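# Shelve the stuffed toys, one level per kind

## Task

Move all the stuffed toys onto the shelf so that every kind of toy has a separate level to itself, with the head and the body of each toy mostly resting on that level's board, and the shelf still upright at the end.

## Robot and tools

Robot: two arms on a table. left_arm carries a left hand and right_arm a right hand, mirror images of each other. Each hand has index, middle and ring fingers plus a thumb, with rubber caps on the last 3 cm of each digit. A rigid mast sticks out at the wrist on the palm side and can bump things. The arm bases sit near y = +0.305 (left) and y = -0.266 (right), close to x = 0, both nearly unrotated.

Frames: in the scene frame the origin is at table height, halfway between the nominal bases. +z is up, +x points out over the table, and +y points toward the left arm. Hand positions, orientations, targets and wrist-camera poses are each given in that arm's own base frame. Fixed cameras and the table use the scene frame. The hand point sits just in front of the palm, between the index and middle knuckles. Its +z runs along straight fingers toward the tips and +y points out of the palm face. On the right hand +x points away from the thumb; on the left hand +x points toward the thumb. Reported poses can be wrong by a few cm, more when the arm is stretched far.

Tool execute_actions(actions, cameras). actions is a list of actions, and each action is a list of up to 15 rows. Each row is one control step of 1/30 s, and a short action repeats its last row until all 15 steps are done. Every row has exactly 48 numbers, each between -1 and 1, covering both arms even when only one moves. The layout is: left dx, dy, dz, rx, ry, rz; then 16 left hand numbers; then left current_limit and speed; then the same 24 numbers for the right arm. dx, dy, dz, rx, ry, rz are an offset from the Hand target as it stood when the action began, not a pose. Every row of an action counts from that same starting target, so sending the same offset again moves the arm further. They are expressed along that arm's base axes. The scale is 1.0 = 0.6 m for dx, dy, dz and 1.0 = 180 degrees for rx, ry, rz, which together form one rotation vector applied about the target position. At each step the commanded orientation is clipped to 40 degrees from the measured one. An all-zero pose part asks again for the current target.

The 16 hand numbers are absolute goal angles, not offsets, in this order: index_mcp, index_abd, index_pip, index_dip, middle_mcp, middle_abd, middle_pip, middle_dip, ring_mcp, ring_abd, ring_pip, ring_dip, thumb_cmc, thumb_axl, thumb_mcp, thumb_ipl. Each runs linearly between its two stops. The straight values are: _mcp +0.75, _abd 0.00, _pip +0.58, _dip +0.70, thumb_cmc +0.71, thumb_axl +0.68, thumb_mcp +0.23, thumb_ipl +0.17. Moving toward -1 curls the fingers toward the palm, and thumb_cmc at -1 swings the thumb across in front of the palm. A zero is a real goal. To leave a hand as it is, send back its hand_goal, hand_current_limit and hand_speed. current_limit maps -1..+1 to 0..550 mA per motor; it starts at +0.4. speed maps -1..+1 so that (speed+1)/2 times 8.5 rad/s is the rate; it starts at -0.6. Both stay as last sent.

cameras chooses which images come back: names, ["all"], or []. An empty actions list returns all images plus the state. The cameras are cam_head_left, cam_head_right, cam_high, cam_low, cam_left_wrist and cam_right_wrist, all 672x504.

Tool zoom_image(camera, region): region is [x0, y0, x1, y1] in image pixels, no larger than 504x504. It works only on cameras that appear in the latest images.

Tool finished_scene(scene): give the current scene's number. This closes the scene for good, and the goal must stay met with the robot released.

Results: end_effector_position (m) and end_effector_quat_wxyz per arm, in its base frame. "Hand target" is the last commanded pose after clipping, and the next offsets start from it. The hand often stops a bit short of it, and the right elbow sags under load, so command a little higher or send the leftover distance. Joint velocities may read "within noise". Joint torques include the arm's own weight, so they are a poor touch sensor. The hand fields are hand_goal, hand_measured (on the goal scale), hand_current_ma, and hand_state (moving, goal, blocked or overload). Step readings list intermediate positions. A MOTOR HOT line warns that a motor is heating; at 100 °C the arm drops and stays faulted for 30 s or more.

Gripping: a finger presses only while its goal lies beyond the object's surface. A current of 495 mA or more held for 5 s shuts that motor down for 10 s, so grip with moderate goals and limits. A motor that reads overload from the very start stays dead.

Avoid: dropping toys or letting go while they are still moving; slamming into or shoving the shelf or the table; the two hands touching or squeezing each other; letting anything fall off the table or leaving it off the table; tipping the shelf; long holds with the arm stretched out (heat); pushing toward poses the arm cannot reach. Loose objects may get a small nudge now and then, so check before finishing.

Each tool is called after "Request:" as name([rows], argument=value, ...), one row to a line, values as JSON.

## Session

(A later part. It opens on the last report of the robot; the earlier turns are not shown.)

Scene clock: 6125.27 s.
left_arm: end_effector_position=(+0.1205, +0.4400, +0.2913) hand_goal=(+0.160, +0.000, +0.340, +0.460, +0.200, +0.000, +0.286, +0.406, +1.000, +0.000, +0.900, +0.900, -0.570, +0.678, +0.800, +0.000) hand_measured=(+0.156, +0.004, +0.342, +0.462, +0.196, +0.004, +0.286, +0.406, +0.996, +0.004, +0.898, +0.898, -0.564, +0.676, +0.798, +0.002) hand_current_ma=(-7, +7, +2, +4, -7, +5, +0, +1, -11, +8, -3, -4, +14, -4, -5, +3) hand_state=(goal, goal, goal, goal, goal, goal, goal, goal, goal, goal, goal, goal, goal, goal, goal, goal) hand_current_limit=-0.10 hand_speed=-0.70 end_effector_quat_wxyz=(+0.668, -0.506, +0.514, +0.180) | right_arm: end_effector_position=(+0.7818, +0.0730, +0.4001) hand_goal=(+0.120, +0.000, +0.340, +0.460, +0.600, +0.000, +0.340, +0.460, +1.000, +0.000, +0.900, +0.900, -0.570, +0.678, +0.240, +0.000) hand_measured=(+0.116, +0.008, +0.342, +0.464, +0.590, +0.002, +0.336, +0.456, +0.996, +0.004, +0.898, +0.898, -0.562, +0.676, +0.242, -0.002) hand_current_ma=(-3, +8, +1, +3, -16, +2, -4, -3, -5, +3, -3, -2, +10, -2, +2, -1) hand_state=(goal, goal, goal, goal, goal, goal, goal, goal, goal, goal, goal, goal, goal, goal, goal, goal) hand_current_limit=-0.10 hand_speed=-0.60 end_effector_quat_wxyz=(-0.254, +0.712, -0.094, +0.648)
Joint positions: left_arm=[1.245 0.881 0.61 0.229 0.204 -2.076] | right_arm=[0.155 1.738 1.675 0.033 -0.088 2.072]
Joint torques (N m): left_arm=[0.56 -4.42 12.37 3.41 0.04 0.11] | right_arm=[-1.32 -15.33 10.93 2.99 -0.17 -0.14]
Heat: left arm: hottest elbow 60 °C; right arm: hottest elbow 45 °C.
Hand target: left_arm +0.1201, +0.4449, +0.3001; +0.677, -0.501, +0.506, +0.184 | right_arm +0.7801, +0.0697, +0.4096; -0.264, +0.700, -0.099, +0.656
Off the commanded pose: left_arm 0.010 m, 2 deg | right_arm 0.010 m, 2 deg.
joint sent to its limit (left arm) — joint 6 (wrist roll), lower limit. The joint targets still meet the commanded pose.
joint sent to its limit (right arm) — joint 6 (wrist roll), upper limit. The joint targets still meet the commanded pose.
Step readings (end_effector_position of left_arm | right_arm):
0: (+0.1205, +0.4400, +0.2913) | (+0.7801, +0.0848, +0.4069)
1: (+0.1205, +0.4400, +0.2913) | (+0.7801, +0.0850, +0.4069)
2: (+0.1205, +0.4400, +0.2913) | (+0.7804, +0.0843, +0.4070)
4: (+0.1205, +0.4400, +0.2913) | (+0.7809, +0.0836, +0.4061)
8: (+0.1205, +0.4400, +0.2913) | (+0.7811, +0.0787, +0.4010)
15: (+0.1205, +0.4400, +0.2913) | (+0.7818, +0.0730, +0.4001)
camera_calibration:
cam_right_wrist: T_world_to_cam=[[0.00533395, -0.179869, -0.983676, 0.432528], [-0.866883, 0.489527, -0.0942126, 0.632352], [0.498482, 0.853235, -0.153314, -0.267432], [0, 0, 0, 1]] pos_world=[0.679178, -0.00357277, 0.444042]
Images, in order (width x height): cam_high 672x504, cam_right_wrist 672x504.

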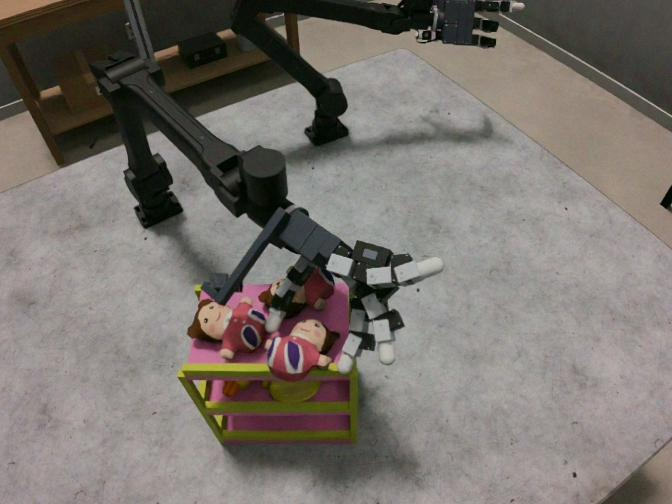

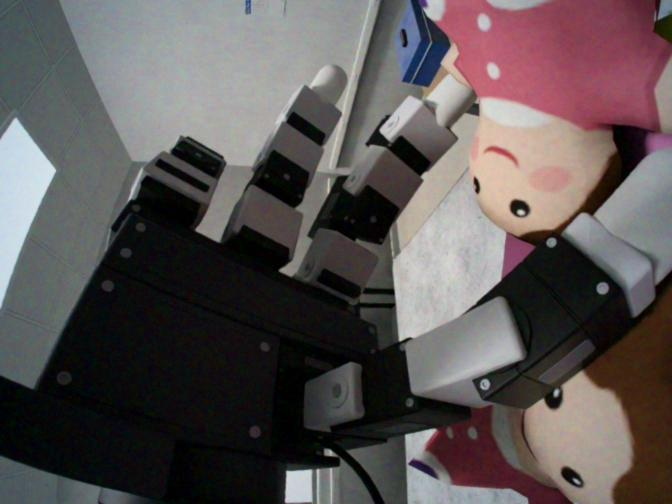

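Request:
execute_actions([
  [[0,0,0,0,0,0,0.16,0,0.34,0.46,0.2,0,0.286,0.406,1,0,0.9,0.9,-0.57,0.678,0.8,0.0,-0.1,-0.7,-0.002,0.0117,-0.003,0,0,0,0.12,0.0,0.34,0.46,0.6,0,0.34,0.46,1,0,0.9,0.9,-0.57,0.678,0.24,0.0,-0.1,-0.6]],
  [[0,0,0,0,0,0,0.16,0,0.34,0.46,0.2,0,0.286,0.406,1,0,0.9,0.9,-0.57,0.678,0.8,0.0,-0.1,-0.7,0,0,0,0,0,0,-0.02,0,0.34,0.46,0.5,0,0.34,0.46,1,0,0.9,0.9,-0.57,0.678,0.2,0.0,-0.2,-0.75]],
  [[0,0,0,0,0,0,0.16,0,0.34,0.46,0.2,0,0.286,0.406,1,0,0.9,0.9,-0.57,0.678,0.8,0.0,-0.1,-0.7,0,0,0,0,0,0,-0.12,0,0.34,0.46,0.5,0,0.34,0.46,1,0,0.9,0.9,-0.57,0.678,0.16,0.0,-0.2,-0.75]],
], cameras=["cam_high","cam_right_wrist"])

Request:
zoom_image(camera="cam_high", region=[160, 240, 420, 440])

Scene clock: 6139.17 s.
left_arm: end_effector_position=(+0.1205, +0.4400, +0.2913) hand_goal=(+0.160, +0.000, +0.340, +0.460, +0.200, +0.000, +0.286, +0.406, +1.000, +0.000, +0.900, +0.900, -0.570, +0.678, +0.800, +0.000) hand_measured=(+0.156, +0.004, +0.342, +0.462, +0.196, +0.004, +0.286, +0.406, +0.996, +0.004, +0.898, +0.898, -0.564, +0.676, +0.798, +0.002) hand_current_ma=(-7, +7, +2, +4, -7, +5, +0, +1, -11, +8, -3, -4, +14, -4, -5, +3) hand_state=(goal, goal, goal, goal, goal, goal, goal, goal, goal, goal, goal, goal, goal, goal, goal, goal) hand_current_limit=-0.10 hand_speed=-0.70 end_effector_quat_wxyz=(+0.668, -0.506, +0.514, +0.180) | right_arm: end_effector_position=(+0.7820, +0.0722, +0.4013) hand_goal=(-0.120, +0.000, +0.340, +0.460, +0.500, +0.000, +0.340, +0.460, +1.000, +0.000, +0.900, +0.900, -0.570, +0.678, +0.160, +0.000) hand_measured=(-0.120, +0.008, +0.342, +0.464, +0.498, +0.002, +0.336, +0.456, +0.996, +0.004, +0.898, +0.898, -0.562, +0.676, +0.162, -0.002) hand_current_ma=(+0, +8, +1, +3, -2, +2, -4, -3, -5, +3, -3, -2, +10, -2, +3, -1) hand_state=(goal, goal, goal, goal, goal, goal, goal, goal, goal, goal, goal, goal, goal, goal, goal, goal) hand_current_limit=-0.20 hand_speed=-0.75 end_effector_quat_wxyz=(-0.253, +0.710, -0.095, +0.651)
Joint positions: left_arm=[1.245 0.881 0.61 0.229 0.204 -2.076] | right_arm=[0.155 1.738 1.675 0.037 -0.083 2.072]
Joint torques (N m): left_arm=[0.79 -4.19 12.46 3.41 0.07 0.1] | right_arm=[0.26 -15.21 10.44 2.95 0.14 -0.16]
Heat: left arm: hottest elbow 60 °C; right arm: hottest elbow 45 °C.
Hand target: left_arm +0.1201, +0.4449, +0.3001; +0.677, -0.501, +0.506, +0.184 | right_arm +0.7789, +0.0767, +0.4079; -0.264, +0.700, -0.099, +0.657
Off the commanded pose: left_arm 0.010 m, 2 deg | right_arm 0.009 m, 2 deg.
joint sent to its limit (left arm) — joint 6 (wrist roll), lower limit. The joint targets still meet the commanded pose.
joint sent to its limit (right arm) — joint 6 (wrist roll), upper limit. The joint targets still meet the commanded pose.
Step readings (end_effector_position of left_arm | right_arm):
0: (+0.1205, +0.4400, +0.2913) | (+0.7818, +0.0730, +0.4001)
1: (+0.1205, +0.4400, +0.2913) | (+0.7818, +0.0730, +0.4001)
2: (+0.1205, +0.4400, +0.2913) | (+0.7818, +0.0730, +0.4001)
4: (+0.1205, +0.4400, +0.2913) | (+0.7818, +0.0728, +0.4005)
8: (+0.1205, +0.4400, +0.2913) | (+0.7819, +0.0724, +0.4010)
15: (+0.1205, +0.4400, +0.2913) | (+0.7820, +0.0723, +0.4012)
16: (+0.1205, +0.4400, +0.2913) | (+0.7820, +0.0723, +0.4012)
17: (+0.1205, +0.4400, +0.2913) | (+0.7820, +0.0723, +0.4012)
19: (+0.1205, +0.4400, +0.2913) | (+0.7820, +0.0723, +0.4013)
23: (+0.1205, +0.4400, +0.2913) | (+0.7820, +0.0722, +0.4013)
30: (+0.1205, +0.4400, +0.2913) | (+0.7820, +0.0722, +0.4013)
31: (+0.1205, +0.4400, +0.2913) | (+0.7820, +0.0722, +0.4013)
32: (+0.1205, +0.4400, +0.2913) | (+0.7820, +0.0722, +0.4013)
34: (+0.1205, +0.4400, +0.2913) | (+0.7820, +0.0722, +0.4013)
38: (+0.1205, +0.4400, +0.2913) | (+0.7820, +0.0722, +0.4013)
45: (+0.1205, +0.4400, +0.2913) | (+0.7820, +0.0722, +0.4013)
camera_calibration:
cam_right_wrist: T_world_to_cam=[[0.00891101, -0.179389, -0.983738, 0.430653], [-0.863983, 0.493914, -0.0978938, 0.632033], [0.503443, 0.850805, -0.150588, -0.271434], [0, 0, 0, 1]] pos_world=[0.678879, -0.00397825, 0.444647]
Images, in order (width x height): cam_high 672x504, cam_right_wrist 672x504.

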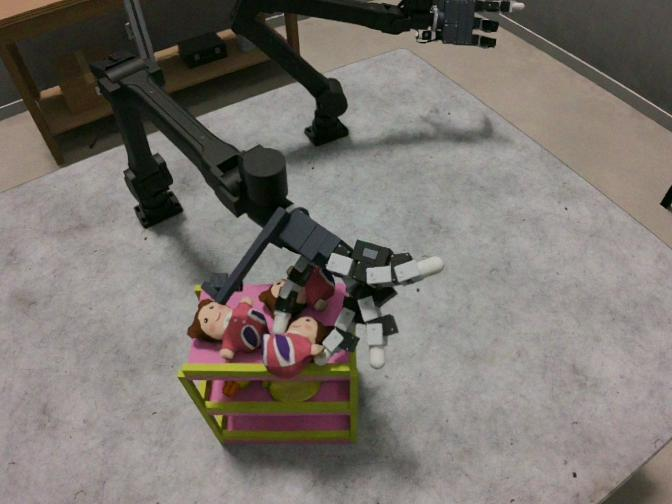

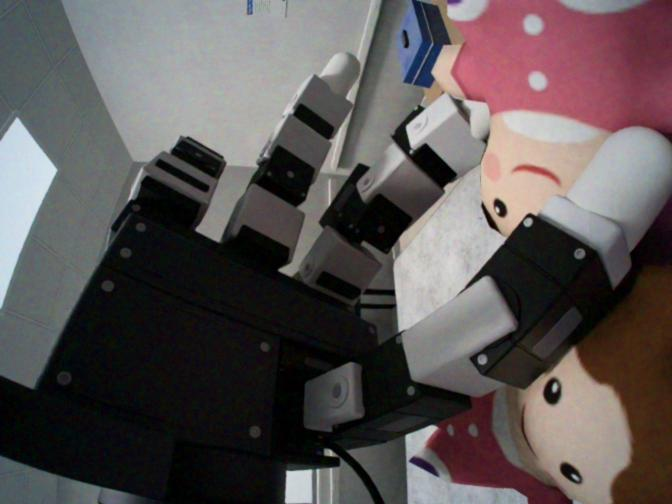

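Scaled by 1.938 from the camera's 672x504 image, which has a finer 960x720 frame.

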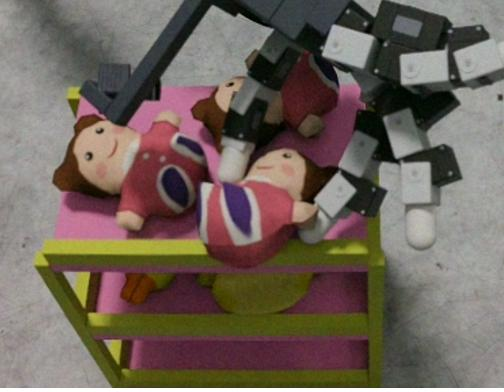

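Request:
execute_actions([
  [[0,0,0,0,0,0,0.16,0,0.34,0.46,0.2,0,0.286,0.406,1,0,0.9,0.9,-0.57,0.678,0.8,0.0,-0.1,-0.7,0,0,0,0,0,0,-0.25,0,0.32,0.43,0.5,0,0.34,0.46,1,0,0.9,0.9,-0.57,0.678,0.06,-0.01,-0.2,-0.8]],
  [[0,0,0,0,0,0,0.16,0,0.34,0.46,0.2,0,0.286,0.406,1,0,0.9,0.9,-0.57,0.678,0.8,0.0,-0.1,-0.7,0,0,0,0,0,0,-0.35,0,0.3,0.42,0.5,0,0.34,0.46,1,0,0.9,0.9,-0.57,0.678,-0.05,-0.02,-0.1,-0.75]],
], cameras=["cam_high","cam_right_wrist"])

Request:
zoom_image(camera="cam_high", region=[160, 240, 420, 440])

Scene clock: 6148.40 s.
left_arm: end_effector_position=(+0.1205, +0.4400, +0.2913) hand_goal=(+0.160, +0.000, +0.340, +0.460, +0.200, +0.000, +0.286, +0.406, +1.000, +0.000, +0.900, +0.900, -0.570, +0.678, +0.800, +0.000) hand_measured=(+0.156, +0.004, +0.342, +0.462, +0.196, +0.004, +0.286, +0.406, +0.996, +0.004, +0.898, +0.898, -0.564, +0.676, +0.798, +0.002) hand_current_ma=(-7, +7, +2, +4, -7, +5, +0, +1, -11, +8, -3, -4, +14, -4, -5, +3) hand_state=(goal, goal, goal, goal, goal, goal, goal, goal, goal, goal, goal, goal, goal, goal, goal, goal) hand_current_limit=-0.10 hand_speed=-0.70 end_effector_quat_wxyz=(+0.668, -0.506, +0.514, +0.180) | right_arm: end_effector_position=(+0.7820, +0.0722, +0.4013) hand_goal=(-0.350, +0.000, +0.300, +0.420, +0.500, +0.000, +0.340, +0.460, +1.000, +0.000, +0.900, +0.900, -0.570, +0.678, -0.050, -0.020) hand_measured=(-0.164, +0.008, +0.340, +0.442, +0.498, +0.002, +0.336, +0.456, +0.996, +0.004, +0.898, +0.898, -0.564, +0.676, +0.096, +0.000) hand_current_ma=(+247, +8, +91, +39, -2, +2, -4, -3, -5, +3, -3, -2, +6, -1, +247, +51) hand_state=(blocked, goal, blocked, blocked, goal, goal, goal, goal, goal, goal, goal, goal, goal, goal, blocked, goal) hand_current_limit=-0.10 hand_speed=-0.75 end_effector_quat_wxyz=(-0.253, +0.710, -0.095, +0.651)
Joint positions: left_arm=[1.245 0.881 0.61 0.229 0.204 -2.076] | right_arm=[0.155 1.738 1.675 0.037 -0.083 2.072]
Joint torques (N m): left_arm=[0.21 -4.25 12.4 3.32 0.03 0.15] | right_arm=[-0.32 -15.21 10.61 2.96 0.13 -0.15]
Heat: left arm: hottest elbow 60 °C; right arm: hottest elbow 45 °C.
Hand target: left_arm +0.1201, +0.4449, +0.3001; +0.677, -0.501, +0.506, +0.184 | right_arm +0.7789, +0.0766, +0.4079; -0.264, +0.700, -0.099, +0.657
Off the commanded pose: left_arm 0.010 m, 2 deg | right_arm 0.009 m, 2 deg.
joint sent to its limit (left arm) — joint 6 (wrist roll), lower limit. The joint targets still meet the commanded pose.
joint sent to its limit (right arm) — joint 6 (wrist roll), upper limit. The joint targets still meet the commanded pose.
Step readings (end_effector_position of left_arm | right_arm):
0: (+0.1205, +0.4400, +0.2913) | (+0.7820, +0.0722, +0.4013)
1: (+0.1205, +0.4400, +0.2913) | (+0.7820, +0.0722, +0.4013)
2: (+0.1205, +0.4400, +0.2913) | (+0.7820, +0.0722, +0.4013)
4: (+0.1205, +0.4400, +0.2913) | (+0.7820, +0.0722, +0.4013)
8: (+0.1205, +0.4400, +0.2913) | (+0.7820, +0.0722, +0.4013)
15: (+0.1205, +0.4400, +0.2913) | (+0.7820, +0.0722, +0.4013)
16: (+0.1205, +0.4400, +0.2913) | (+0.7820, +0.0722, +0.4013)
17: (+0.1205, +0.4400, +0.2913) | (+0.7820, +0.0722, +0.4013)
19: (+0.1205, +0.4400, +0.2913) | (+0.7820, +0.0722, +0.4013)
23: (+0.1205, +0.4400, +0.2913) | (+0.7820, +0.0722, +0.4013)
30: (+0.1205, +0.4400, +0.2913) | (+0.7820, +0.0722, +0.4013)
camera_calibration:
cam_right_wrist: T_world_to_cam=[[0.00891101, -0.179389, -0.983738, 0.430653], [-0.863983, 0.493914, -0.0978938, 0.632033], [0.503443, 0.850805, -0.150588, -0.271434], [0, 0, 0, 1]] pos_world=[0.678879, -0.00397825, 0.444647]
Images, in order (width x height): cam_high 672x504, cam_right_wrist 672x504.

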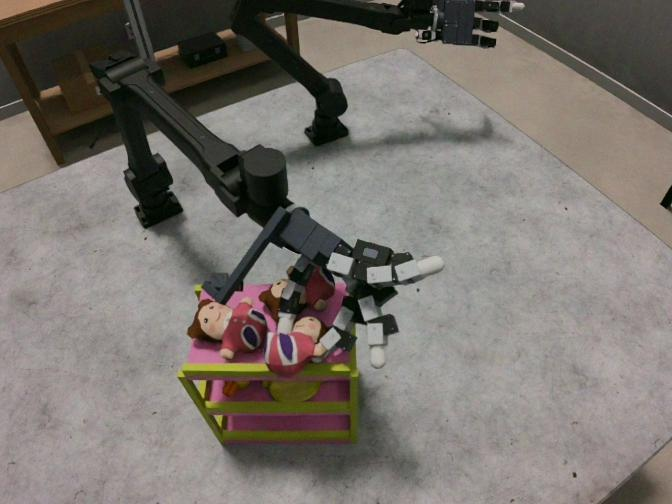

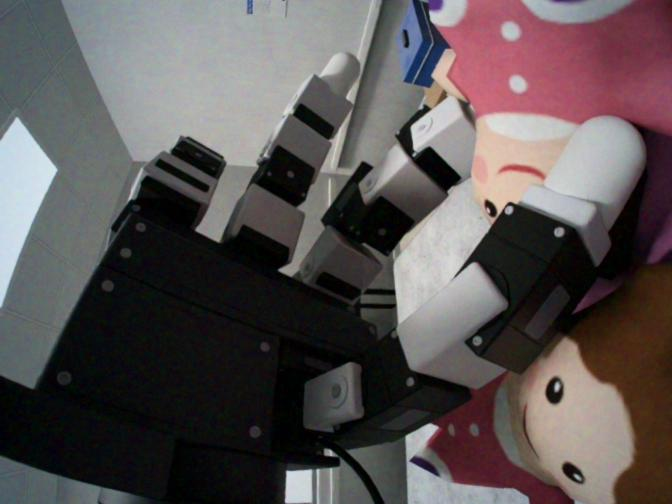

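Scaled by 1.938 from the camera's 672x504 image, which has a finer 960x720 frame.

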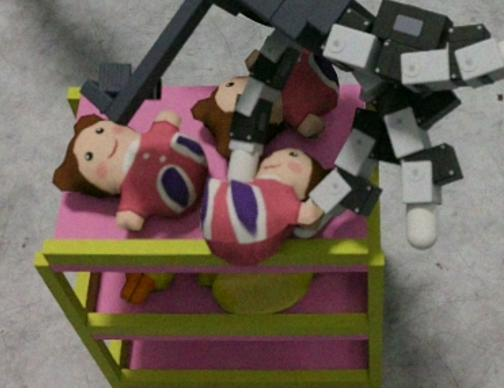

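Request:
execute_actions([
  [[0,0,0,0,0,0,0.16,0,0.34,0.46,0.2,0,0.286,0.406,1,0,0.9,0.9,-0.57,0.678,0.8,0.0,-0.1,-0.7,0,0,0,0,0,0,-0.5,0,0.286,0.406,0.5,0,0.34,0.46,1,0,0.9,0.9,-0.57,0.678,-0.2,-0.05,0.15,-0.75]],
  [[0,0,0,0,0,0,0.16,0,0.34,0.46,0.2,0,0.286,0.406,1,0,0.9,0.9,-0.57,0.678,0.8,0.0,-0.1,-0.7,0,0,0.08,0,0,0,-0.5,0,0.286,0.406,0.5,0,0.34,0.46,1,0,0.9,0.9,-0.57,0.678,-0.2,-0.05,0.15,-0.75]],
], cameras=["cam_high","cam_right_wrist","cam_low"])

Request:
zoom_image(camera="cam_high", region=[160, 220, 420, 420])

Request:
zoom_image(camera="cam_low", region=[0, 0, 220, 90])

Scene clock: 6156.47 s.
left_arm: end_effector_position=(+0.1205, +0.4400, +0.2913) hand_goal=(+0.160, +0.000, +0.340, +0.460, +0.200, +0.000, +0.286, +0.406, +1.000, +0.000, +0.900, +0.900, -0.570, +0.678, +0.800, +0.000) hand_measured=(+0.156, +0.004, +0.342, +0.462, +0.196, +0.004, +0.286, +0.406, +0.996, +0.004, +0.898, +0.898, -0.564, +0.676, +0.798, +0.002) hand_current_ma=(-7, +7, +2, +4, -7, +5, +0, +1, -11, +8, -3, -4, +14, -4, -5, +3) hand_state=(goal, goal, goal, goal, goal, goal, goal, goal, goal, goal, goal, goal, goal, goal, goal, goal) hand_current_limit=-0.10 hand_speed=-0.70 end_effector_quat_wxyz=(+0.668, -0.506, +0.514, +0.180) | right_arm: end_effector_position=(+0.7755, +0.0714, +0.3971) hand_goal=(-0.500, +0.000, +0.286, +0.406, +0.500, +0.000, +0.340, +0.460, +1.000, +0.000, +0.900, +0.900, -0.570, +0.678, -0.200, -0.050) hand_measured=(-0.164, +0.002, +0.340, +0.440, +0.498, +0.002, +0.336, +0.456, +0.996, +0.004, +0.898, +0.898, -0.570, +0.676, +0.088, -0.012) hand_current_ma=(+316, +2, +137, +72, -2, +2, -4, -3, -5, +3, -3, -2, +0, -1, +316, +126) hand_state=(blocked, goal, blocked, blocked, goal, goal, goal, goal, goal, goal, goal, goal, goal, goal, blocked, blocked) hand_current_limit=0.15 hand_speed=-0.75 end_effector_quat_wxyz=(-0.247, +0.728, -0.099, +0.632)
Joint positions: left_arm=[1.245 0.881 0.61 0.229 0.204 -2.076] | right_arm=[0.155 1.73 1.689 -0.039 -0.083 2.072]
Joint torques (N m): left_arm=[0.32 -4.07 12.36 3.52 0.04 0.12] | right_arm=[-0.32 -15.33 17.88 1.51 0.08 -0.17]
Heat: left arm: hottest elbow 60 °C; right arm: hottest elbow 45 °C.
Hand target: left_arm +0.1201, +0.4449, +0.3001; +0.677, -0.501, +0.506, +0.184 | right_arm +0.7788, +0.0765, +0.4560; -0.264, +0.700, -0.099, +0.657
Off the commanded pose: left_arm 0.010 m, 2 deg | right_arm 0.059 m, 5 deg.
joint sent to its limit (left arm) — joint 6 (wrist roll), lower limit. The joint targets still meet the commanded pose.
joint sent to its limit (right arm) — joint 6 (wrist roll), upper limit. The joint targets are off in position, not in orientation.
Step readings (end_effector_position of left_arm | right_arm):
0: (+0.1205, +0.4400, +0.2913) | (+0.7820, +0.0722, +0.4013)
1: (+0.1205, +0.4400, +0.2913) | (+0.7820, +0.0722, +0.4013)
2: (+0.1205, +0.4400, +0.2913) | (+0.7820, +0.0722, +0.4013)
4: (+0.1205, +0.4400, +0.2913) | (+0.7820, +0.0722, +0.4013)
8: (+0.1205, +0.4400, +0.2913) | (+0.7820, +0.0722, +0.4013)
15: (+0.1205, +0.4400, +0.2913) | (+0.7820, +0.0722, +0.4013)
16: (+0.1205, +0.4400, +0.2913) | (+0.7820, +0.0722, +0.4013)
17: (+0.1205, +0.4400, +0.2913) | (+0.7819, +0.0721, +0.4011)
19: (+0.1205, +0.4400, +0.2913) | (+0.7804, +0.0719, +0.3982)
23: (+0.1205, +0.4400, +0.2913) | (+0.7771, +0.0717, +0.3970)
30: (+0.1205, +0.4400, +0.2913) | (+0.7756, +0.0715, +0.3970)
camera_calibration:
cam_right_wrist: T_world_to_cam=[[-0.0436365, -0.187623, -0.981271, 0.46687], [-0.868302, 0.492907, -0.0556331, 0.612957], [0.494113, 0.849612, -0.184422, -0.247476], [0, 0, 0, 1]] pos_world=[0.674885, -0.00427682, 0.446587]
Images, in order (width x height): cam_high 672x504, cam_low 672x504, cam_right_wrist 672x504.

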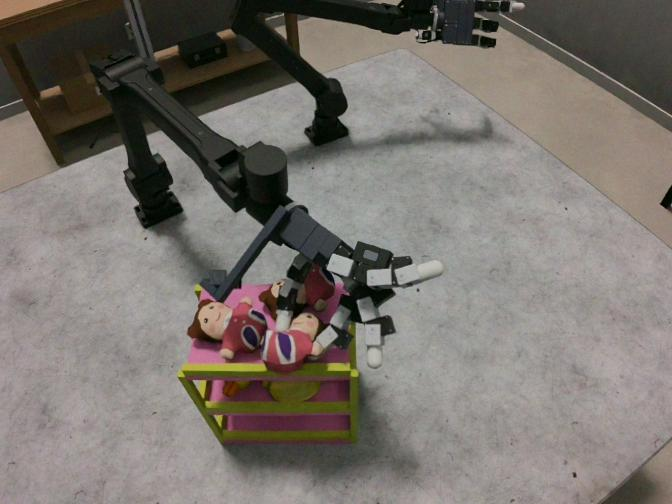

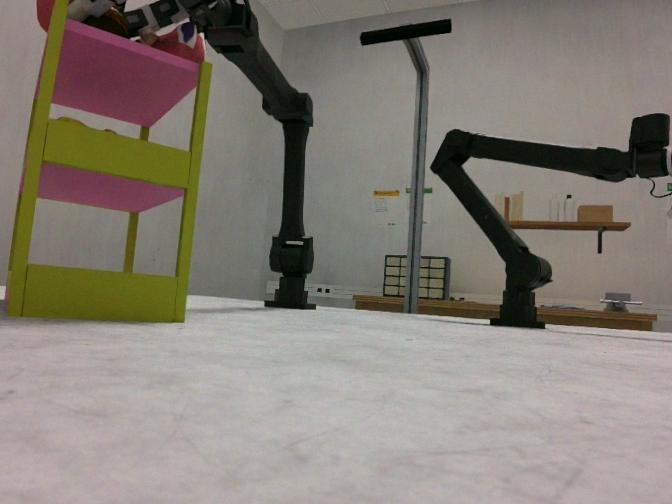

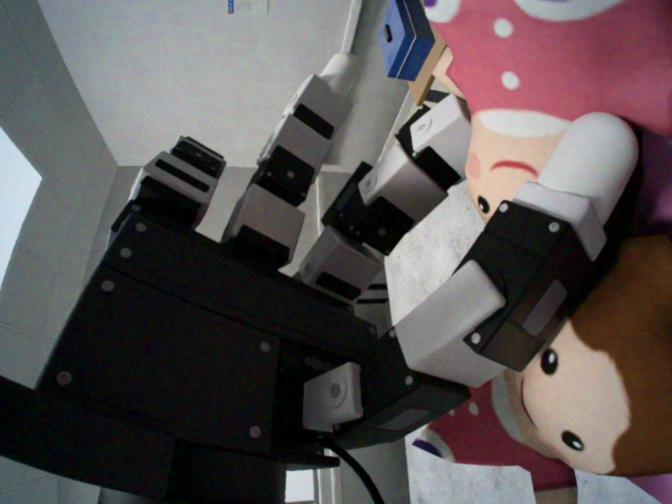

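Scaled by 1.938 from the camera's 672x504 image, which has a finer 960x720 frame.

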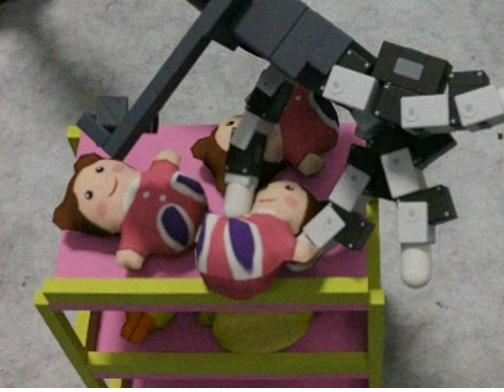

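Scaled by 2.291 from the camera's 672x504 image, which has a finer 960x720 frame.

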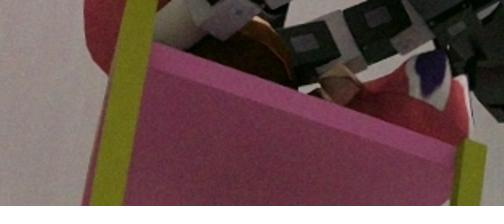

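Request:
execute_actions([
  [[0,0,0,0,0,0,0.16,0,0.34,0.46,0.2,0,0.286,0.406,1,0,0.9,0.9,-0.57,0.678,0.8,0.0,-0.1,-0.7,0,0,0.07,0,0,0,-0.5,0,0.286,0.406,0.5,0,0.34,0.46,1,0,0.9,0.9,-0.57,0.678,-0.2,-0.05,0.15,-0.75]],
], cameras=["cam_high","cam_right_wrist","cam_low"])

Request:
zoom_image(camera="cam_high", region=[160, 220, 420, 420])

Request:
zoom_image(camera="cam_low", region=[0, 0, 220, 90])

Scene clock: 6163.63 s.
left_arm: end_effector_position=(+0.1205, +0.4400, +0.2913) hand_goal=(+0.160, +0.000, +0.340, +0.460, +0.200, +0.000, +0.286, +0.406, +1.000, +0.000, +0.900, +0.900, -0.570, +0.678, +0.800, +0.000) hand_measured=(+0.156, +0.004, +0.342, +0.462, +0.196, +0.004, +0.286, +0.406, +0.996, +0.004, +0.898, +0.898, -0.564, +0.676, +0.798, +0.002) hand_current_ma=(-7, +7, +2, +4, -7, +5, +0, +1, -11, +8, -3, -4, +14, -4, -5, +3) hand_state=(goal, goal, goal, goal, goal, goal, goal, goal, goal, goal, goal, goal, goal, goal, goal, goal) hand_current_limit=-0.10 hand_speed=-0.70 end_effector_quat_wxyz=(+0.668, -0.506, +0.514, +0.180) | right_arm: end_effector_position=(+0.7745, +0.0714, +0.4392) hand_goal=(-0.500, +0.000, +0.286, +0.406, +0.500, +0.000, +0.340, +0.460, +1.000, +0.000, +0.900, +0.900, -0.570, +0.678, -0.200, -0.050) hand_measured=(-0.164, +0.010, +0.340, +0.440, +0.498, +0.002, +0.336, +0.456, +0.996, +0.004, +0.898, +0.898, -0.566, +0.678, +0.088, -0.012) hand_current_ma=(+316, +11, +137, +72, -2, +2, -4, -3, -5, +3, -3, -2, +5, +0, +316, +126) hand_state=(blocked, goal, blocked, blocked, goal, goal, goal, goal, goal, goal, goal, goal, goal, goal, blocked, blocked) hand_current_limit=0.15 hand_speed=-0.75 end_effector_quat_wxyz=(-0.248, +0.729, -0.100, +0.630)
Joint positions: left_arm=[1.245 0.881 0.61 0.229 0.204 -2.076] | right_arm=[0.155 1.73 1.801 -0.155 -0.083 2.074]
Joint torques (N m): left_arm=[0.62 -4.07 12.22 3.37 0.05 0.09] | right_arm=[0.03 -14.74 18.71 1.73 0.09 -0.19]
Heat: left arm: hottest elbow 60 °C; right arm: hottest elbow 48 °C.
Hand target: left_arm +0.1201, +0.4449, +0.3001; +0.677, -0.501, +0.506, +0.184 | right_arm +0.7788, +0.0765, +0.4978; -0.263, +0.700, -0.099, +0.656
Off the commanded pose: left_arm 0.010 m, 2 deg | right_arm 0.059 m, 5 deg.
joint sent to its limit (left arm) — joint 6 (wrist roll), lower limit. The joint targets still meet the commanded pose.
joint sent to its limit (right arm) — joint 6 (wrist roll), upper limit. The joint targets are off in position, not in orientation.
Step readings (end_effector_position of left_arm | right_arm):
0: (+0.1205, +0.4400, +0.2913) | (+0.7755, +0.0714, +0.3970)
1: (+0.1205, +0.4400, +0.2913) | (+0.7755, +0.0714, +0.3973)
2: (+0.1205, +0.4400, +0.2913) | (+0.7751, +0.0714, +0.3978)
4: (+0.1205, +0.4400, +0.2913) | (+0.7741, +0.0713, +0.4003)
8: (+0.1205, +0.4400, +0.2913) | (+0.7740, +0.0713, +0.4161)
15: (+0.1205, +0.4400, +0.2913) | (+0.7750, +0.0715, +0.4383)
camera_calibration:
cam_right_wrist: T_world_to_cam=[[-0.0477654, -0.1863, -0.981331, 0.511236], [-0.868425, 0.493154, -0.0513528, 0.612662], [0.493514, 0.84976, -0.185344, -0.238322], [0, 0, 0, 1]] pos_world=[0.674085, -0.00437715, 0.488983]
Images, in order (width x height): cam_high 672x504, cam_low 672x504, cam_right_wrist 672x504.

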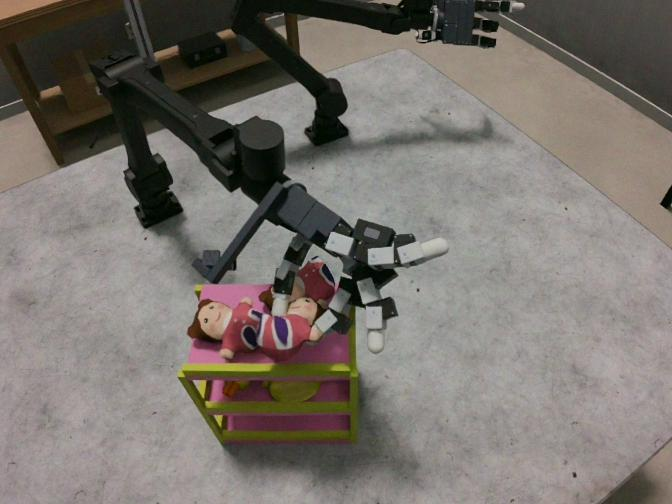

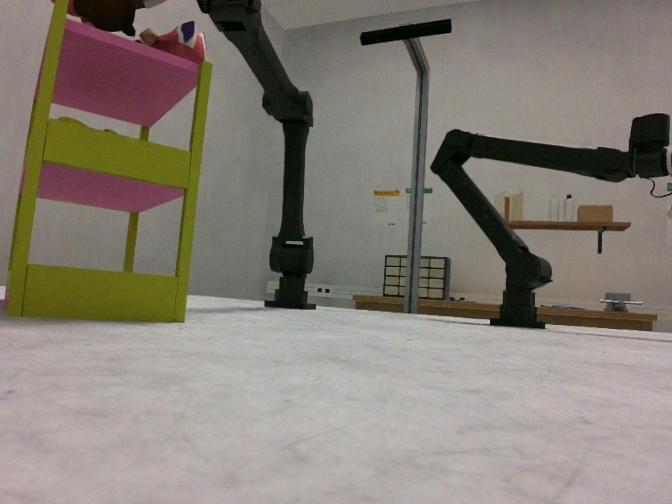

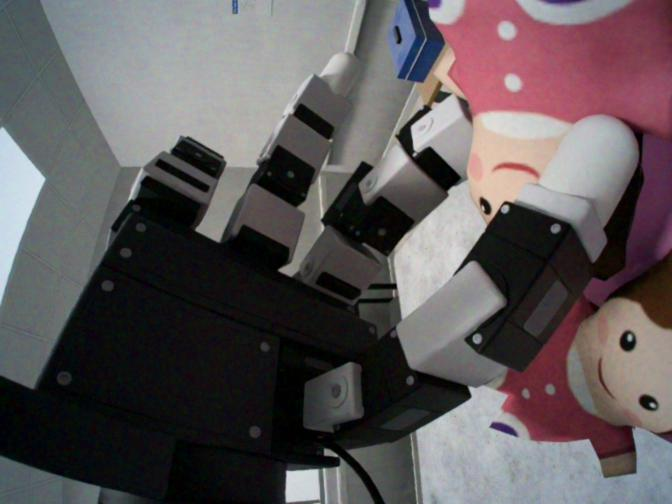

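Scaled by 1.938 from the camera's 672x504 image, which has a finer 960x720 frame.

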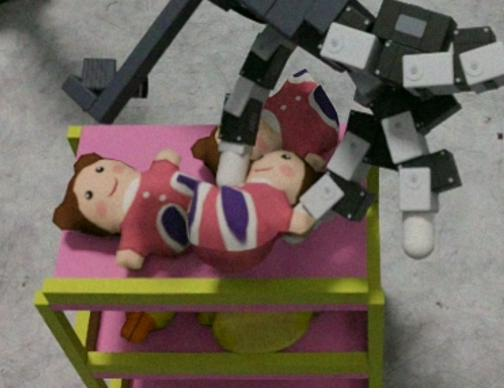

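Scaled by 2.291 from the camera's 672x504 image, which has a finer 960x720 frame.

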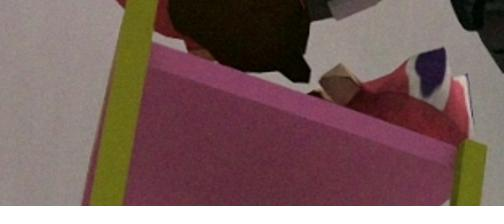

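Request:
execute_actions([
  [[0,0,0,0,0,0,0.16,0,0.34,0.46,0.2,0,0.286,0.406,1,0,0.9,0.9,-0.57,0.678,0.8,0.0,-0.1,-0.7,0.0,0.0,0.045,0,0,-0.02,-0.5,0,0.286,0.406,0.5,0,0.34,0.46,1,0,0.9,0.9,-0.57,0.678,-0.2,-0.05,0.15,-0.75]],
  [[0,0,0,0,0,0,0.16,0,0.34,0.46,0.2,0,0.286,0.406,1,0,0.9,0.9,-0.57,0.678,0.8,0.0,-0.1,-0.7,0.0068,0.0036,0.0,0,0,-0.07,-0.5,0,0.286,0.406,0.5,0,0.34,0.46,1,0,0.9,0.9,-0.57,0.678,-0.2,-0.05,0.15,-0.75]],
  [[0,0,0,0,0,0,0.16,0,0.34,0.46,0.2,0,0.286,0.406,1,0,0.9,0.9,-0.57,0.678,0.8,0.0,-0.1,-0.7,0.0068,0.0036,0.0,0,0,-0.07,-0.5,0,0.286,0.406,0.5,0,0.34,0.46,1,0,0.9,0.9,-0.57,0.678,-0.2,-0.05,0.15,-0.75]],
  [[0,0,0,0,0,0,0.16,0,0.34,0.46,0.2,0,0.286,0.406,1,0,0.9,0.9,-0.57,0.678,0.8,0.0,-0.1,-0.7,0.0068,0.0036,0.0,0,0,-0.073,-0.5,0,0.286,0.406,0.5,0,0.34,0.46,1,0,0.9,0.9,-0.57,0.678,-0.2,-0.05,0.15,-0.75]],
], cameras=["cam_high","cam_right_wrist","cam_low"])

Request:
zoom_image(camera="cam_high", region=[160, 220, 420, 420])

Scene clock: 6222.57 s.
left_arm: end_effector_position=(+0.1205, +0.4400, +0.2913) hand_goal=(+0.160, +0.000, +0.340, +0.460, +0.200, +0.000, +0.286, +0.406, +1.000, +0.000, +0.900, +0.900, -0.570, +0.678, +0.800, +0.000) hand_measured=(+0.156, +0.004, +0.342, +0.462, +0.196, +0.004, +0.286, +0.406, +0.996, +0.004, +0.898, +0.898, -0.564, +0.676, +0.798, +0.002) hand_current_ma=(-7, +7, +2, +4, -7, +5, +0, +1, -11, +8, -3, -4, +14, -4, -5, +3) hand_state=(goal, goal, goal, goal, goal, goal, goal, goal, goal, goal, goal, goal, goal, goal, goal, goal) hand_current_limit=-0.10 hand_speed=-0.70 end_effector_quat_wxyz=(+0.668, -0.506, +0.514, +0.180) | right_arm: end_effector_position=(+0.7952, +0.0817, +0.4835) hand_goal=(-0.500, +0.000, +0.286, +0.406, +0.500, +0.000, +0.340, +0.460, +1.000, +0.000, +0.900, +0.900, -0.570, +0.678, -0.200, -0.050) hand_measured=(-0.164, +0.014, +0.340, +0.440, +0.496, +0.004, +0.338, +0.456, +0.996, +0.004, +0.898, +0.898, -0.564, +0.678, +0.086, -0.012) hand_current_ma=(+316, +16, +137, +72, -4, +2, -2, -3, -4, +3, -2, -2, +7, +0, +316, +126) hand_state=(blocked, goal, blocked, blocked, goal, goal, goal, goal, goal, goal, goal, goal, goal, goal, blocked, blocked) hand_current_limit=0.15 hand_speed=-0.75 end_effector_quat_wxyz=(+0.006, +0.639, -0.330, +0.694)
Joint positions: left_arm=[1.245 0.881 0.61 0.229 0.204 -2.076] | right_arm=[0.316 2.12 2.478 -0.409 0.8 2.076]
Joint torques (N m): left_arm=[0.38 -4.25 12.36 3.43 0.01 0.11] | right_arm=[-0.38 -17.96 16.96 1.28 0.21 -0.19]
Heat: left arm: hottest elbow 60 °C; right arm: hottest elbow 56 °C.
Hand target: left_arm +0.1201, +0.4449, +0.3001; +0.677, -0.501, +0.506, +0.184 | right_arm +0.7911, +0.0831, +0.5250; -0.011, +0.618, -0.343, +0.707
Off the commanded pose: left_arm 0.010 m, 2 deg | right_arm 0.041 m, 4 deg.
joint sent to its limit (left arm) — joint 6 (wrist roll), lower limit. The joint targets still meet the commanded pose.
joint sent to its limit (right arm) — joint 6 (wrist roll), upper limit. The joint targets are off in position, not in orientation.
Step readings (end_effector_position of left_arm | right_arm):
0: (+0.1205, +0.4400, +0.2913) | (+0.7745, +0.0714, +0.4392)
1: (+0.1205, +0.4400, +0.2913) | (+0.7745, +0.0711, +0.4392)
2: (+0.1205, +0.4400, +0.2913) | (+0.7738, +0.0697, +0.4399)
4: (+0.1205, +0.4400, +0.2913) | (+0.7727, +0.0681, +0.4428)
8: (+0.1205, +0.4400, +0.2913) | (+0.7719, +0.0674, +0.4598)
15: (+0.1205, +0.4400, +0.2913) | (+0.7709, +0.0710, +0.4854)
16: (+0.1205, +0.4400, +0.2913) | (+0.7709, +0.0706, +0.4865)
17: (+0.1205, +0.4400, +0.2913) | (+0.7699, +0.0664, +0.4880)
19: (+0.1205, +0.4400, +0.2913) | (+0.7691, +0.0597, +0.4904)
23: (+0.1205, +0.4400, +0.2913) | (+0.7746, +0.0643, +0.4880)
30: (+0.1205, +0.4400, +0.2913) | (+0.7820, +0.0812, +0.4678)
31: (+0.1205, +0.4400, +0.2913) | (+0.7821, +0.0806, +0.4659)
32: (+0.1205, +0.4400, +0.2913) | (+0.7801, +0.0761, +0.4655)
34: (+0.1205, +0.4400, +0.2913) | (+0.7777, +0.0690, +0.4686)
38: (+0.1205, +0.4400, +0.2913) | (+0.7807, +0.0672, +0.4774)
45: (+0.1205, +0.4400, +0.2913) | (+0.7847, +0.0784, +0.4813)
46: (+0.1205, +0.4400, +0.2913) | (+0.7845, +0.0787, +0.4815)
47: (+0.1205, +0.4400, +0.2913) | (+0.7820, +0.0759, +0.4826)
49: (+0.1205, +0.4400, +0.2913) | (+0.7796, +0.0725, +0.4873)
53: (+0.1205, +0.4400, +0.2913) | (+0.7848, +0.0736, +0.4917)
60: (+0.1205, +0.4400, +0.2913) | (+0.7941, +0.0807, +0.4811)
camera_calibration:
cam_right_wrist: T_world_to_cam=[[-0.136452, -0.166378, -0.976575, 0.624298], [-0.324512, 0.938911, -0.114619, 0.1895], [0.935988, 0.30127, -0.182108, -0.557676], [0, 0, 0, 1]] pos_world=[0.66866, 0.093957, 0.529837]
Images, in order (width x height): cam_high 672x504, cam_low 672x504, cam_right_wrist 672x504.

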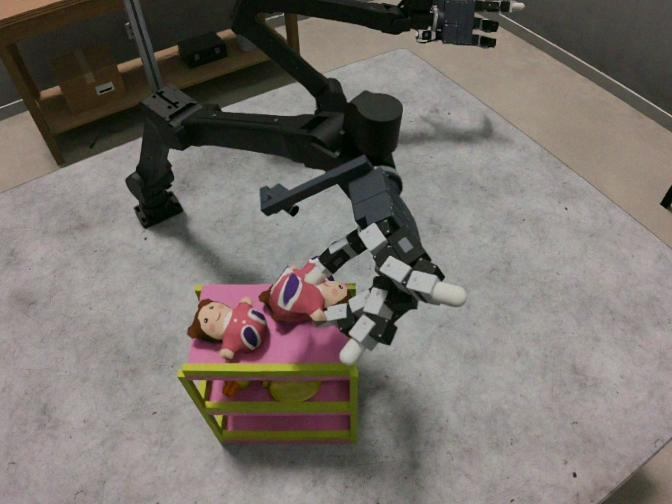

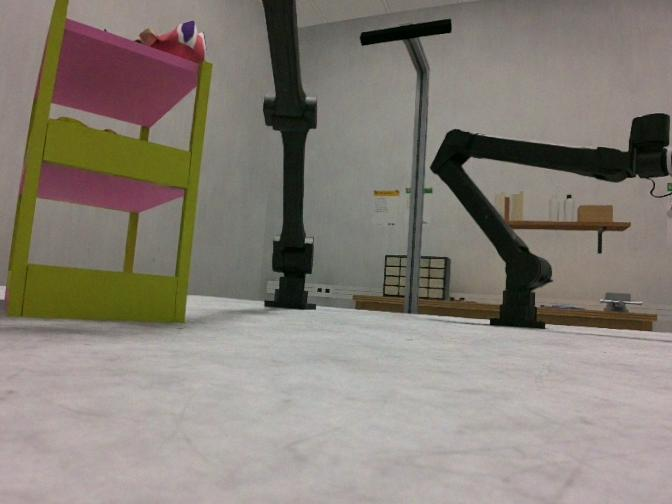

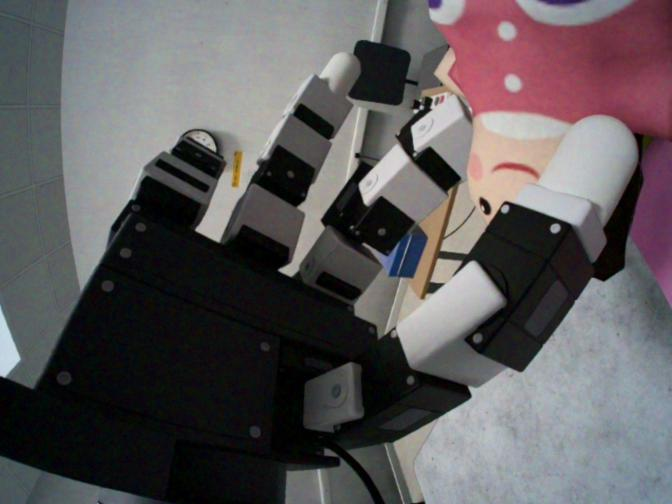

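Scaled by 1.938 from the camera's 672x504 image, which has a finer 960x720 frame.

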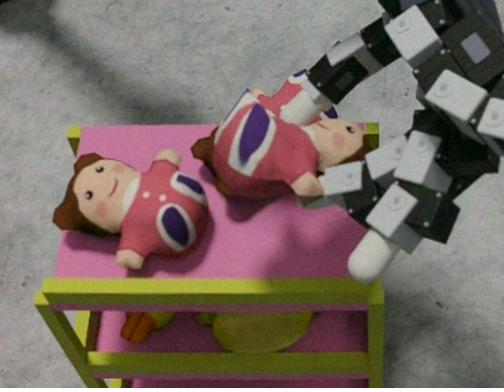

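Request:
execute_actions([
  [[0,0,0,0,0,0,0.16,0,0.34,0.46,0.2,0,0.286,0.406,1,0,0.9,0.9,-0.57,0.678,0.8,0.0,-0.1,-0.7,0.0015,-0.007,-0.15,0,0,0,-0.5,0,0.286,0.406,0.5,0,0.34,0.46,1,0,0.9,0.9,-0.57,0.678,-0.2,-0.05,0.15,-0.75]],
], cameras=["cam_high","cam_right_wrist","cam_low"])

Request:
zoom_image(camera="cam_high", region=[160, 240, 420, 440])

Request:
zoom_image(camera="cam_low", region=[0, 0, 220, 90])

Scene clock: 6242.17 s.
left_arm: end_effector_position=(+0.1205, +0.4400, +0.2913) hand_goal=(+0.160, +0.000, +0.340, +0.460, +0.200, +0.000, +0.286, +0.406, +1.000, +0.000, +0.900, +0.900, -0.570, +0.678, +0.800, +0.000) hand_measured=(+0.156, +0.004, +0.342, +0.462, +0.196, +0.004, +0.286, +0.406, +0.996, +0.004, +0.898, +0.898, -0.564, +0.676, +0.798, +0.002) hand_current_ma=(-7, +7, +2, +4, -7, +5, +0, +1, -11, +8, -3, -4, +14, -4, -5, +3) hand_state=(goal, goal, goal, goal, goal, goal, goal, goal, goal, goal, goal, goal, goal, goal, goal, goal) hand_current_limit=-0.10 hand_speed=-0.70 end_effector_quat_wxyz=(+0.668, -0.506, +0.514, +0.180) | right_arm: end_effector_position=(+0.7961, +0.0810, +0.4147) hand_goal=(-0.500, +0.000, +0.286, +0.406, +0.500, +0.000, +0.340, +0.460, +1.000, +0.000, +0.900, +0.900, -0.570, +0.678, -0.200, -0.050) hand_measured=(-0.164, +0.014, +0.340, +0.440, +0.496, +0.004, +0.338, +0.456, +0.996, +0.004, +0.898, +0.898, -0.564, +0.678, +0.086, -0.012) hand_current_ma=(+316, +16, +137, +72, -4, +2, -2, -3, -4, +3, -2, -2, +8, +0, +316, +126) hand_state=(blocked, goal, blocked, blocked, goal, goal, goal, goal, goal, goal, goal, goal, goal, goal, blocked, blocked) hand_current_limit=0.15 hand_speed=-0.75 end_effector_quat_wxyz=(+0.005, +0.632, -0.335, +0.699)
Joint positions: left_arm=[1.245 0.881 0.61 0.229 0.204 -2.076] | right_arm=[0.315 2.051 2.171 -0.155 0.809 2.076]
Joint torques (N m): left_arm=[0.62 -4.25 12.4 3.51 0.06 0.1] | right_arm=[-0.5 -18.61 10.78 2.51 -0.05 -0.2]
Heat: left arm: hottest elbow 60 °C; right arm: hottest elbow 59 °C.
Hand target: left_arm +0.1201, +0.4449, +0.3001; +0.677, -0.501, +0.506, +0.184 | right_arm +0.7919, +0.0788, +0.4349; -0.011, +0.618, -0.343, +0.707
Off the commanded pose: left_arm 0.010 m, 2 deg | right_arm 0.021 m, 3 deg.
joint sent to its limit (left arm) — joint 6 (wrist roll), lower limit. The joint targets still meet the commanded pose.
joint sent to its limit (right arm) — joint 6 (wrist roll), upper limit. The joint targets still meet the commanded pose.
Step readings (end_effector_position of left_arm | right_arm):
0: (+0.1205, +0.4400, +0.2913) | (+0.7952, +0.0817, +0.4835)
1: (+0.1205, +0.4400, +0.2913) | (+0.7950, +0.0815, +0.4836)
2: (+0.1205, +0.4400, +0.2913) | (+0.7948, +0.0809, +0.4822)
4: (+0.1205, +0.4400, +0.2913) | (+0.7926, +0.0789, +0.4751)
8: (+0.1205, +0.4400, +0.2913) | (+0.7914, +0.0782, +0.4437)
15: (+0.1205, +0.4400, +0.2913) | (+0.7976, +0.0813, +0.4021)
camera_calibration:
cam_right_wrist: T_world_to_cam=[[-0.122605, -0.160602, -0.979375, 0.546735], [-0.314116, 0.942368, -0.115211, 0.1742], [0.941435, 0.293512, -0.165987, -0.581241], [0, 0, 0, 1]] pos_world=[0.668953, 0.0942476, 0.459049]
Images, in order (width x height): cam_high 672x504, cam_low 672x504, cam_right_wrist 672x504.

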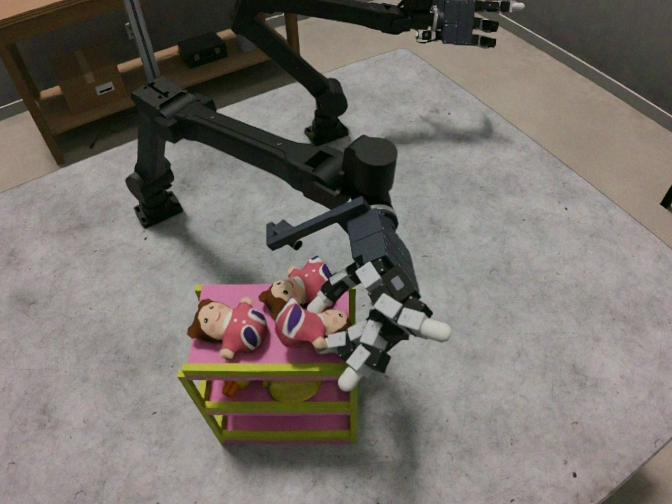

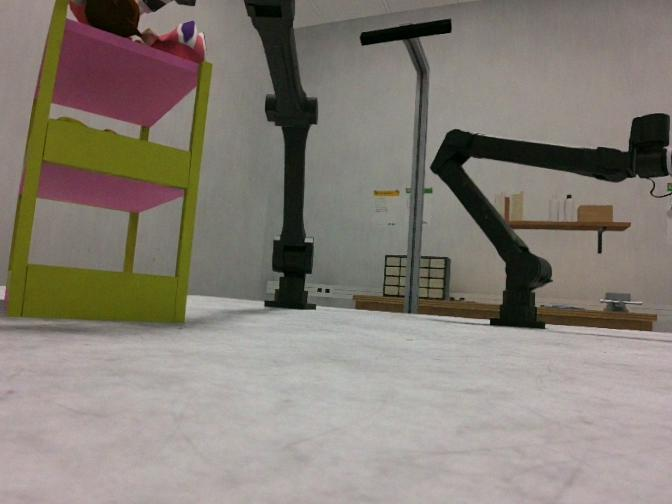

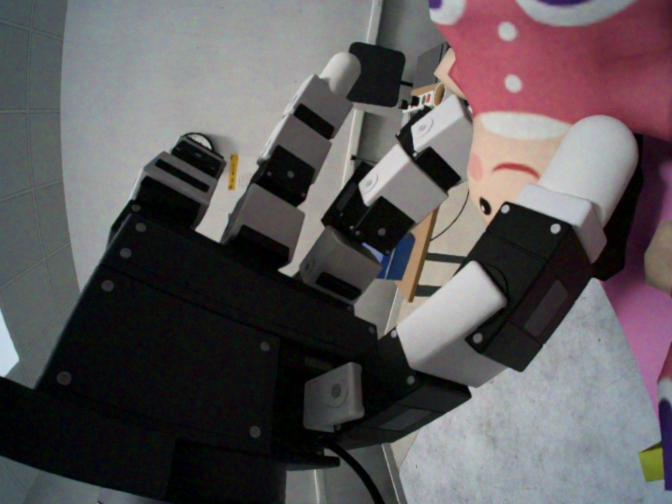

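Scaled by 1.938 from the camera's 672x504 image, which has a finer 960x720 frame.

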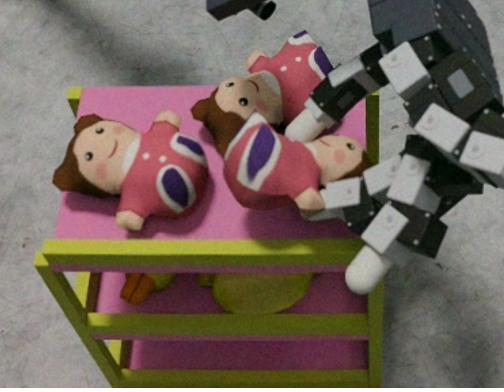

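Scaled by 2.291 from the camera's 672x504 image, which has a finer 960x720 frame.

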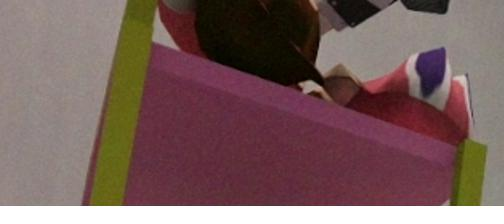

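Request:
execute_actions([
  [[0,0,0,0,0,0,0.16,0,0.34,0.46,0.2,0,0.286,0.406,1,0,0.9,0.9,-0.57,0.678,0.8,0.0,-0.1,-0.7,0.002,-0.015,-0.03,0,0,0,-0.5,0,0.286,0.406,0.5,0,0.34,0.46,1,0,0.9,0.9,-0.57,0.678,-0.2,-0.05,0.15,-0.75]],
], cameras=["cam_high","cam_low"])

Request:
zoom_image(camera="cam_high", region=[160, 240, 420, 440])

Request:
zoom_image(camera="cam_low", region=[0, 0, 220, 90])

Scene clock: 6251.53 s.
left_arm: end_effector_position=(+0.1205, +0.4400, +0.2913) hand_goal=(+0.160, +0.000, +0.340, +0.460, +0.200, +0.000, +0.286, +0.406, +1.000, +0.000, +0.900, +0.900, -0.570, +0.678, +0.800, +0.000) hand_measured=(+0.156, +0.004, +0.342, +0.462, +0.196, +0.004, +0.286, +0.406, +0.996, +0.004, +0.898, +0.898, -0.564, +0.676, +0.798, +0.002) hand_current_ma=(-7, +7, +2, +4, -7, +5, +0, +1, -11, +8, -3, -4, +14, -4, -5, +3) hand_state=(goal, goal, goal, goal, goal, goal, goal, goal, goal, goal, goal, goal, goal, goal, goal, goal) hand_current_limit=-0.10 hand_speed=-0.70 end_effector_quat_wxyz=(+0.668, -0.506, +0.514, +0.180) | right_arm: end_effector_position=(+0.7975, +0.0759, +0.3993) hand_goal=(-0.500, +0.000, +0.286, +0.406, +0.500, +0.000, +0.340, +0.460, +1.000, +0.000, +0.900, +0.900, -0.570, +0.678, -0.200, -0.050) hand_measured=(-0.164, +0.012, +0.340, +0.440, +0.496, +0.004, +0.338, +0.456, +0.996, +0.004, +0.898, +0.898, -0.570, +0.678, +0.086, -0.012) hand_current_ma=(+316, +15, +137, +72, -4, +2, -2, -3, -4, +3, -2, -2, +0, +0, +316, +126) hand_state=(blocked, goal, blocked, blocked, goal, goal, goal, goal, goal, goal, goal, goal, goal, goal, blocked, blocked) hand_current_limit=0.15 hand_speed=-0.75 end_effector_quat_wxyz=(+0.002, +0.631, -0.334, +0.700)
Joint positions: left_arm=[1.245 0.881 0.61 0.229 0.204 -2.076] | right_arm=[0.307 2.04 2.111 -0.099 0.796 2.076]
Joint torques (N m): left_arm=[0.62 -3.78 12.38 3.44 0.06 0.12] | right_arm=[-0.97 -19.37 10.4 2.61 -0.13 -0.18]
Heat: left arm: hottest elbow 60 °C; right arm: hottest elbow 56 °C.
Hand target: left_arm +0.1201, +0.4449, +0.3001; +0.677, -0.501, +0.506, +0.184 | right_arm +0.7932, +0.0698, +0.4167; -0.011, +0.618, -0.343, +0.707
Off the commanded pose: left_arm 0.010 m, 2 deg | right_arm 0.019 m, 2 deg.
joint sent to its limit (left arm) — joint 6 (wrist roll), lower limit. The joint targets still meet the commanded pose.
joint sent to its limit (right arm) — joint 6 (wrist roll), upper limit. The joint targets still meet the commanded pose.
Step readings (end_effector_position of left_arm | right_arm):
0: (+0.1205, +0.4400, +0.2913) | (+0.7961, +0.0810, +0.4147)
1: (+0.1205, +0.4400, +0.2913) | (+0.7962, +0.0811, +0.4144)
2: (+0.1205, +0.4400, +0.2913) | (+0.7964, +0.0813, +0.4137)
4: (+0.1205, +0.4400, +0.2913) | (+0.7962, +0.0809, +0.4107)
8: (+0.1205, +0.4400, +0.2913) | (+0.7964, +0.0795, +0.4016)
15: (+0.1205, +0.4400, +0.2913) | (+0.7973, +0.0765, +0.3991)
Images, in order (width x height): cam_high 672x504, cam_low 672x504.

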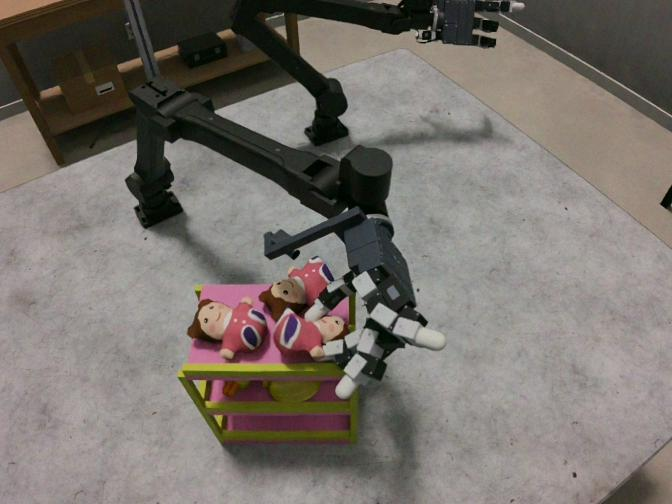

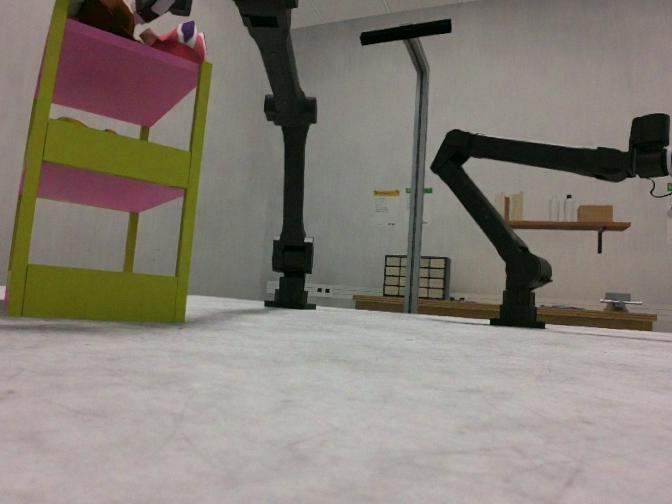

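Scaled by 1.938 from the camera's 672x504 image, which has a finer 960x720 frame.

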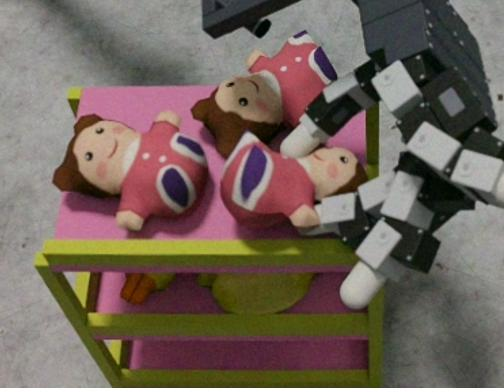

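Scaled by 2.291 from the camera's 672x504 image, which has a finer 960x720 frame.

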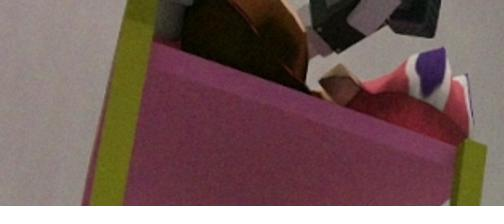

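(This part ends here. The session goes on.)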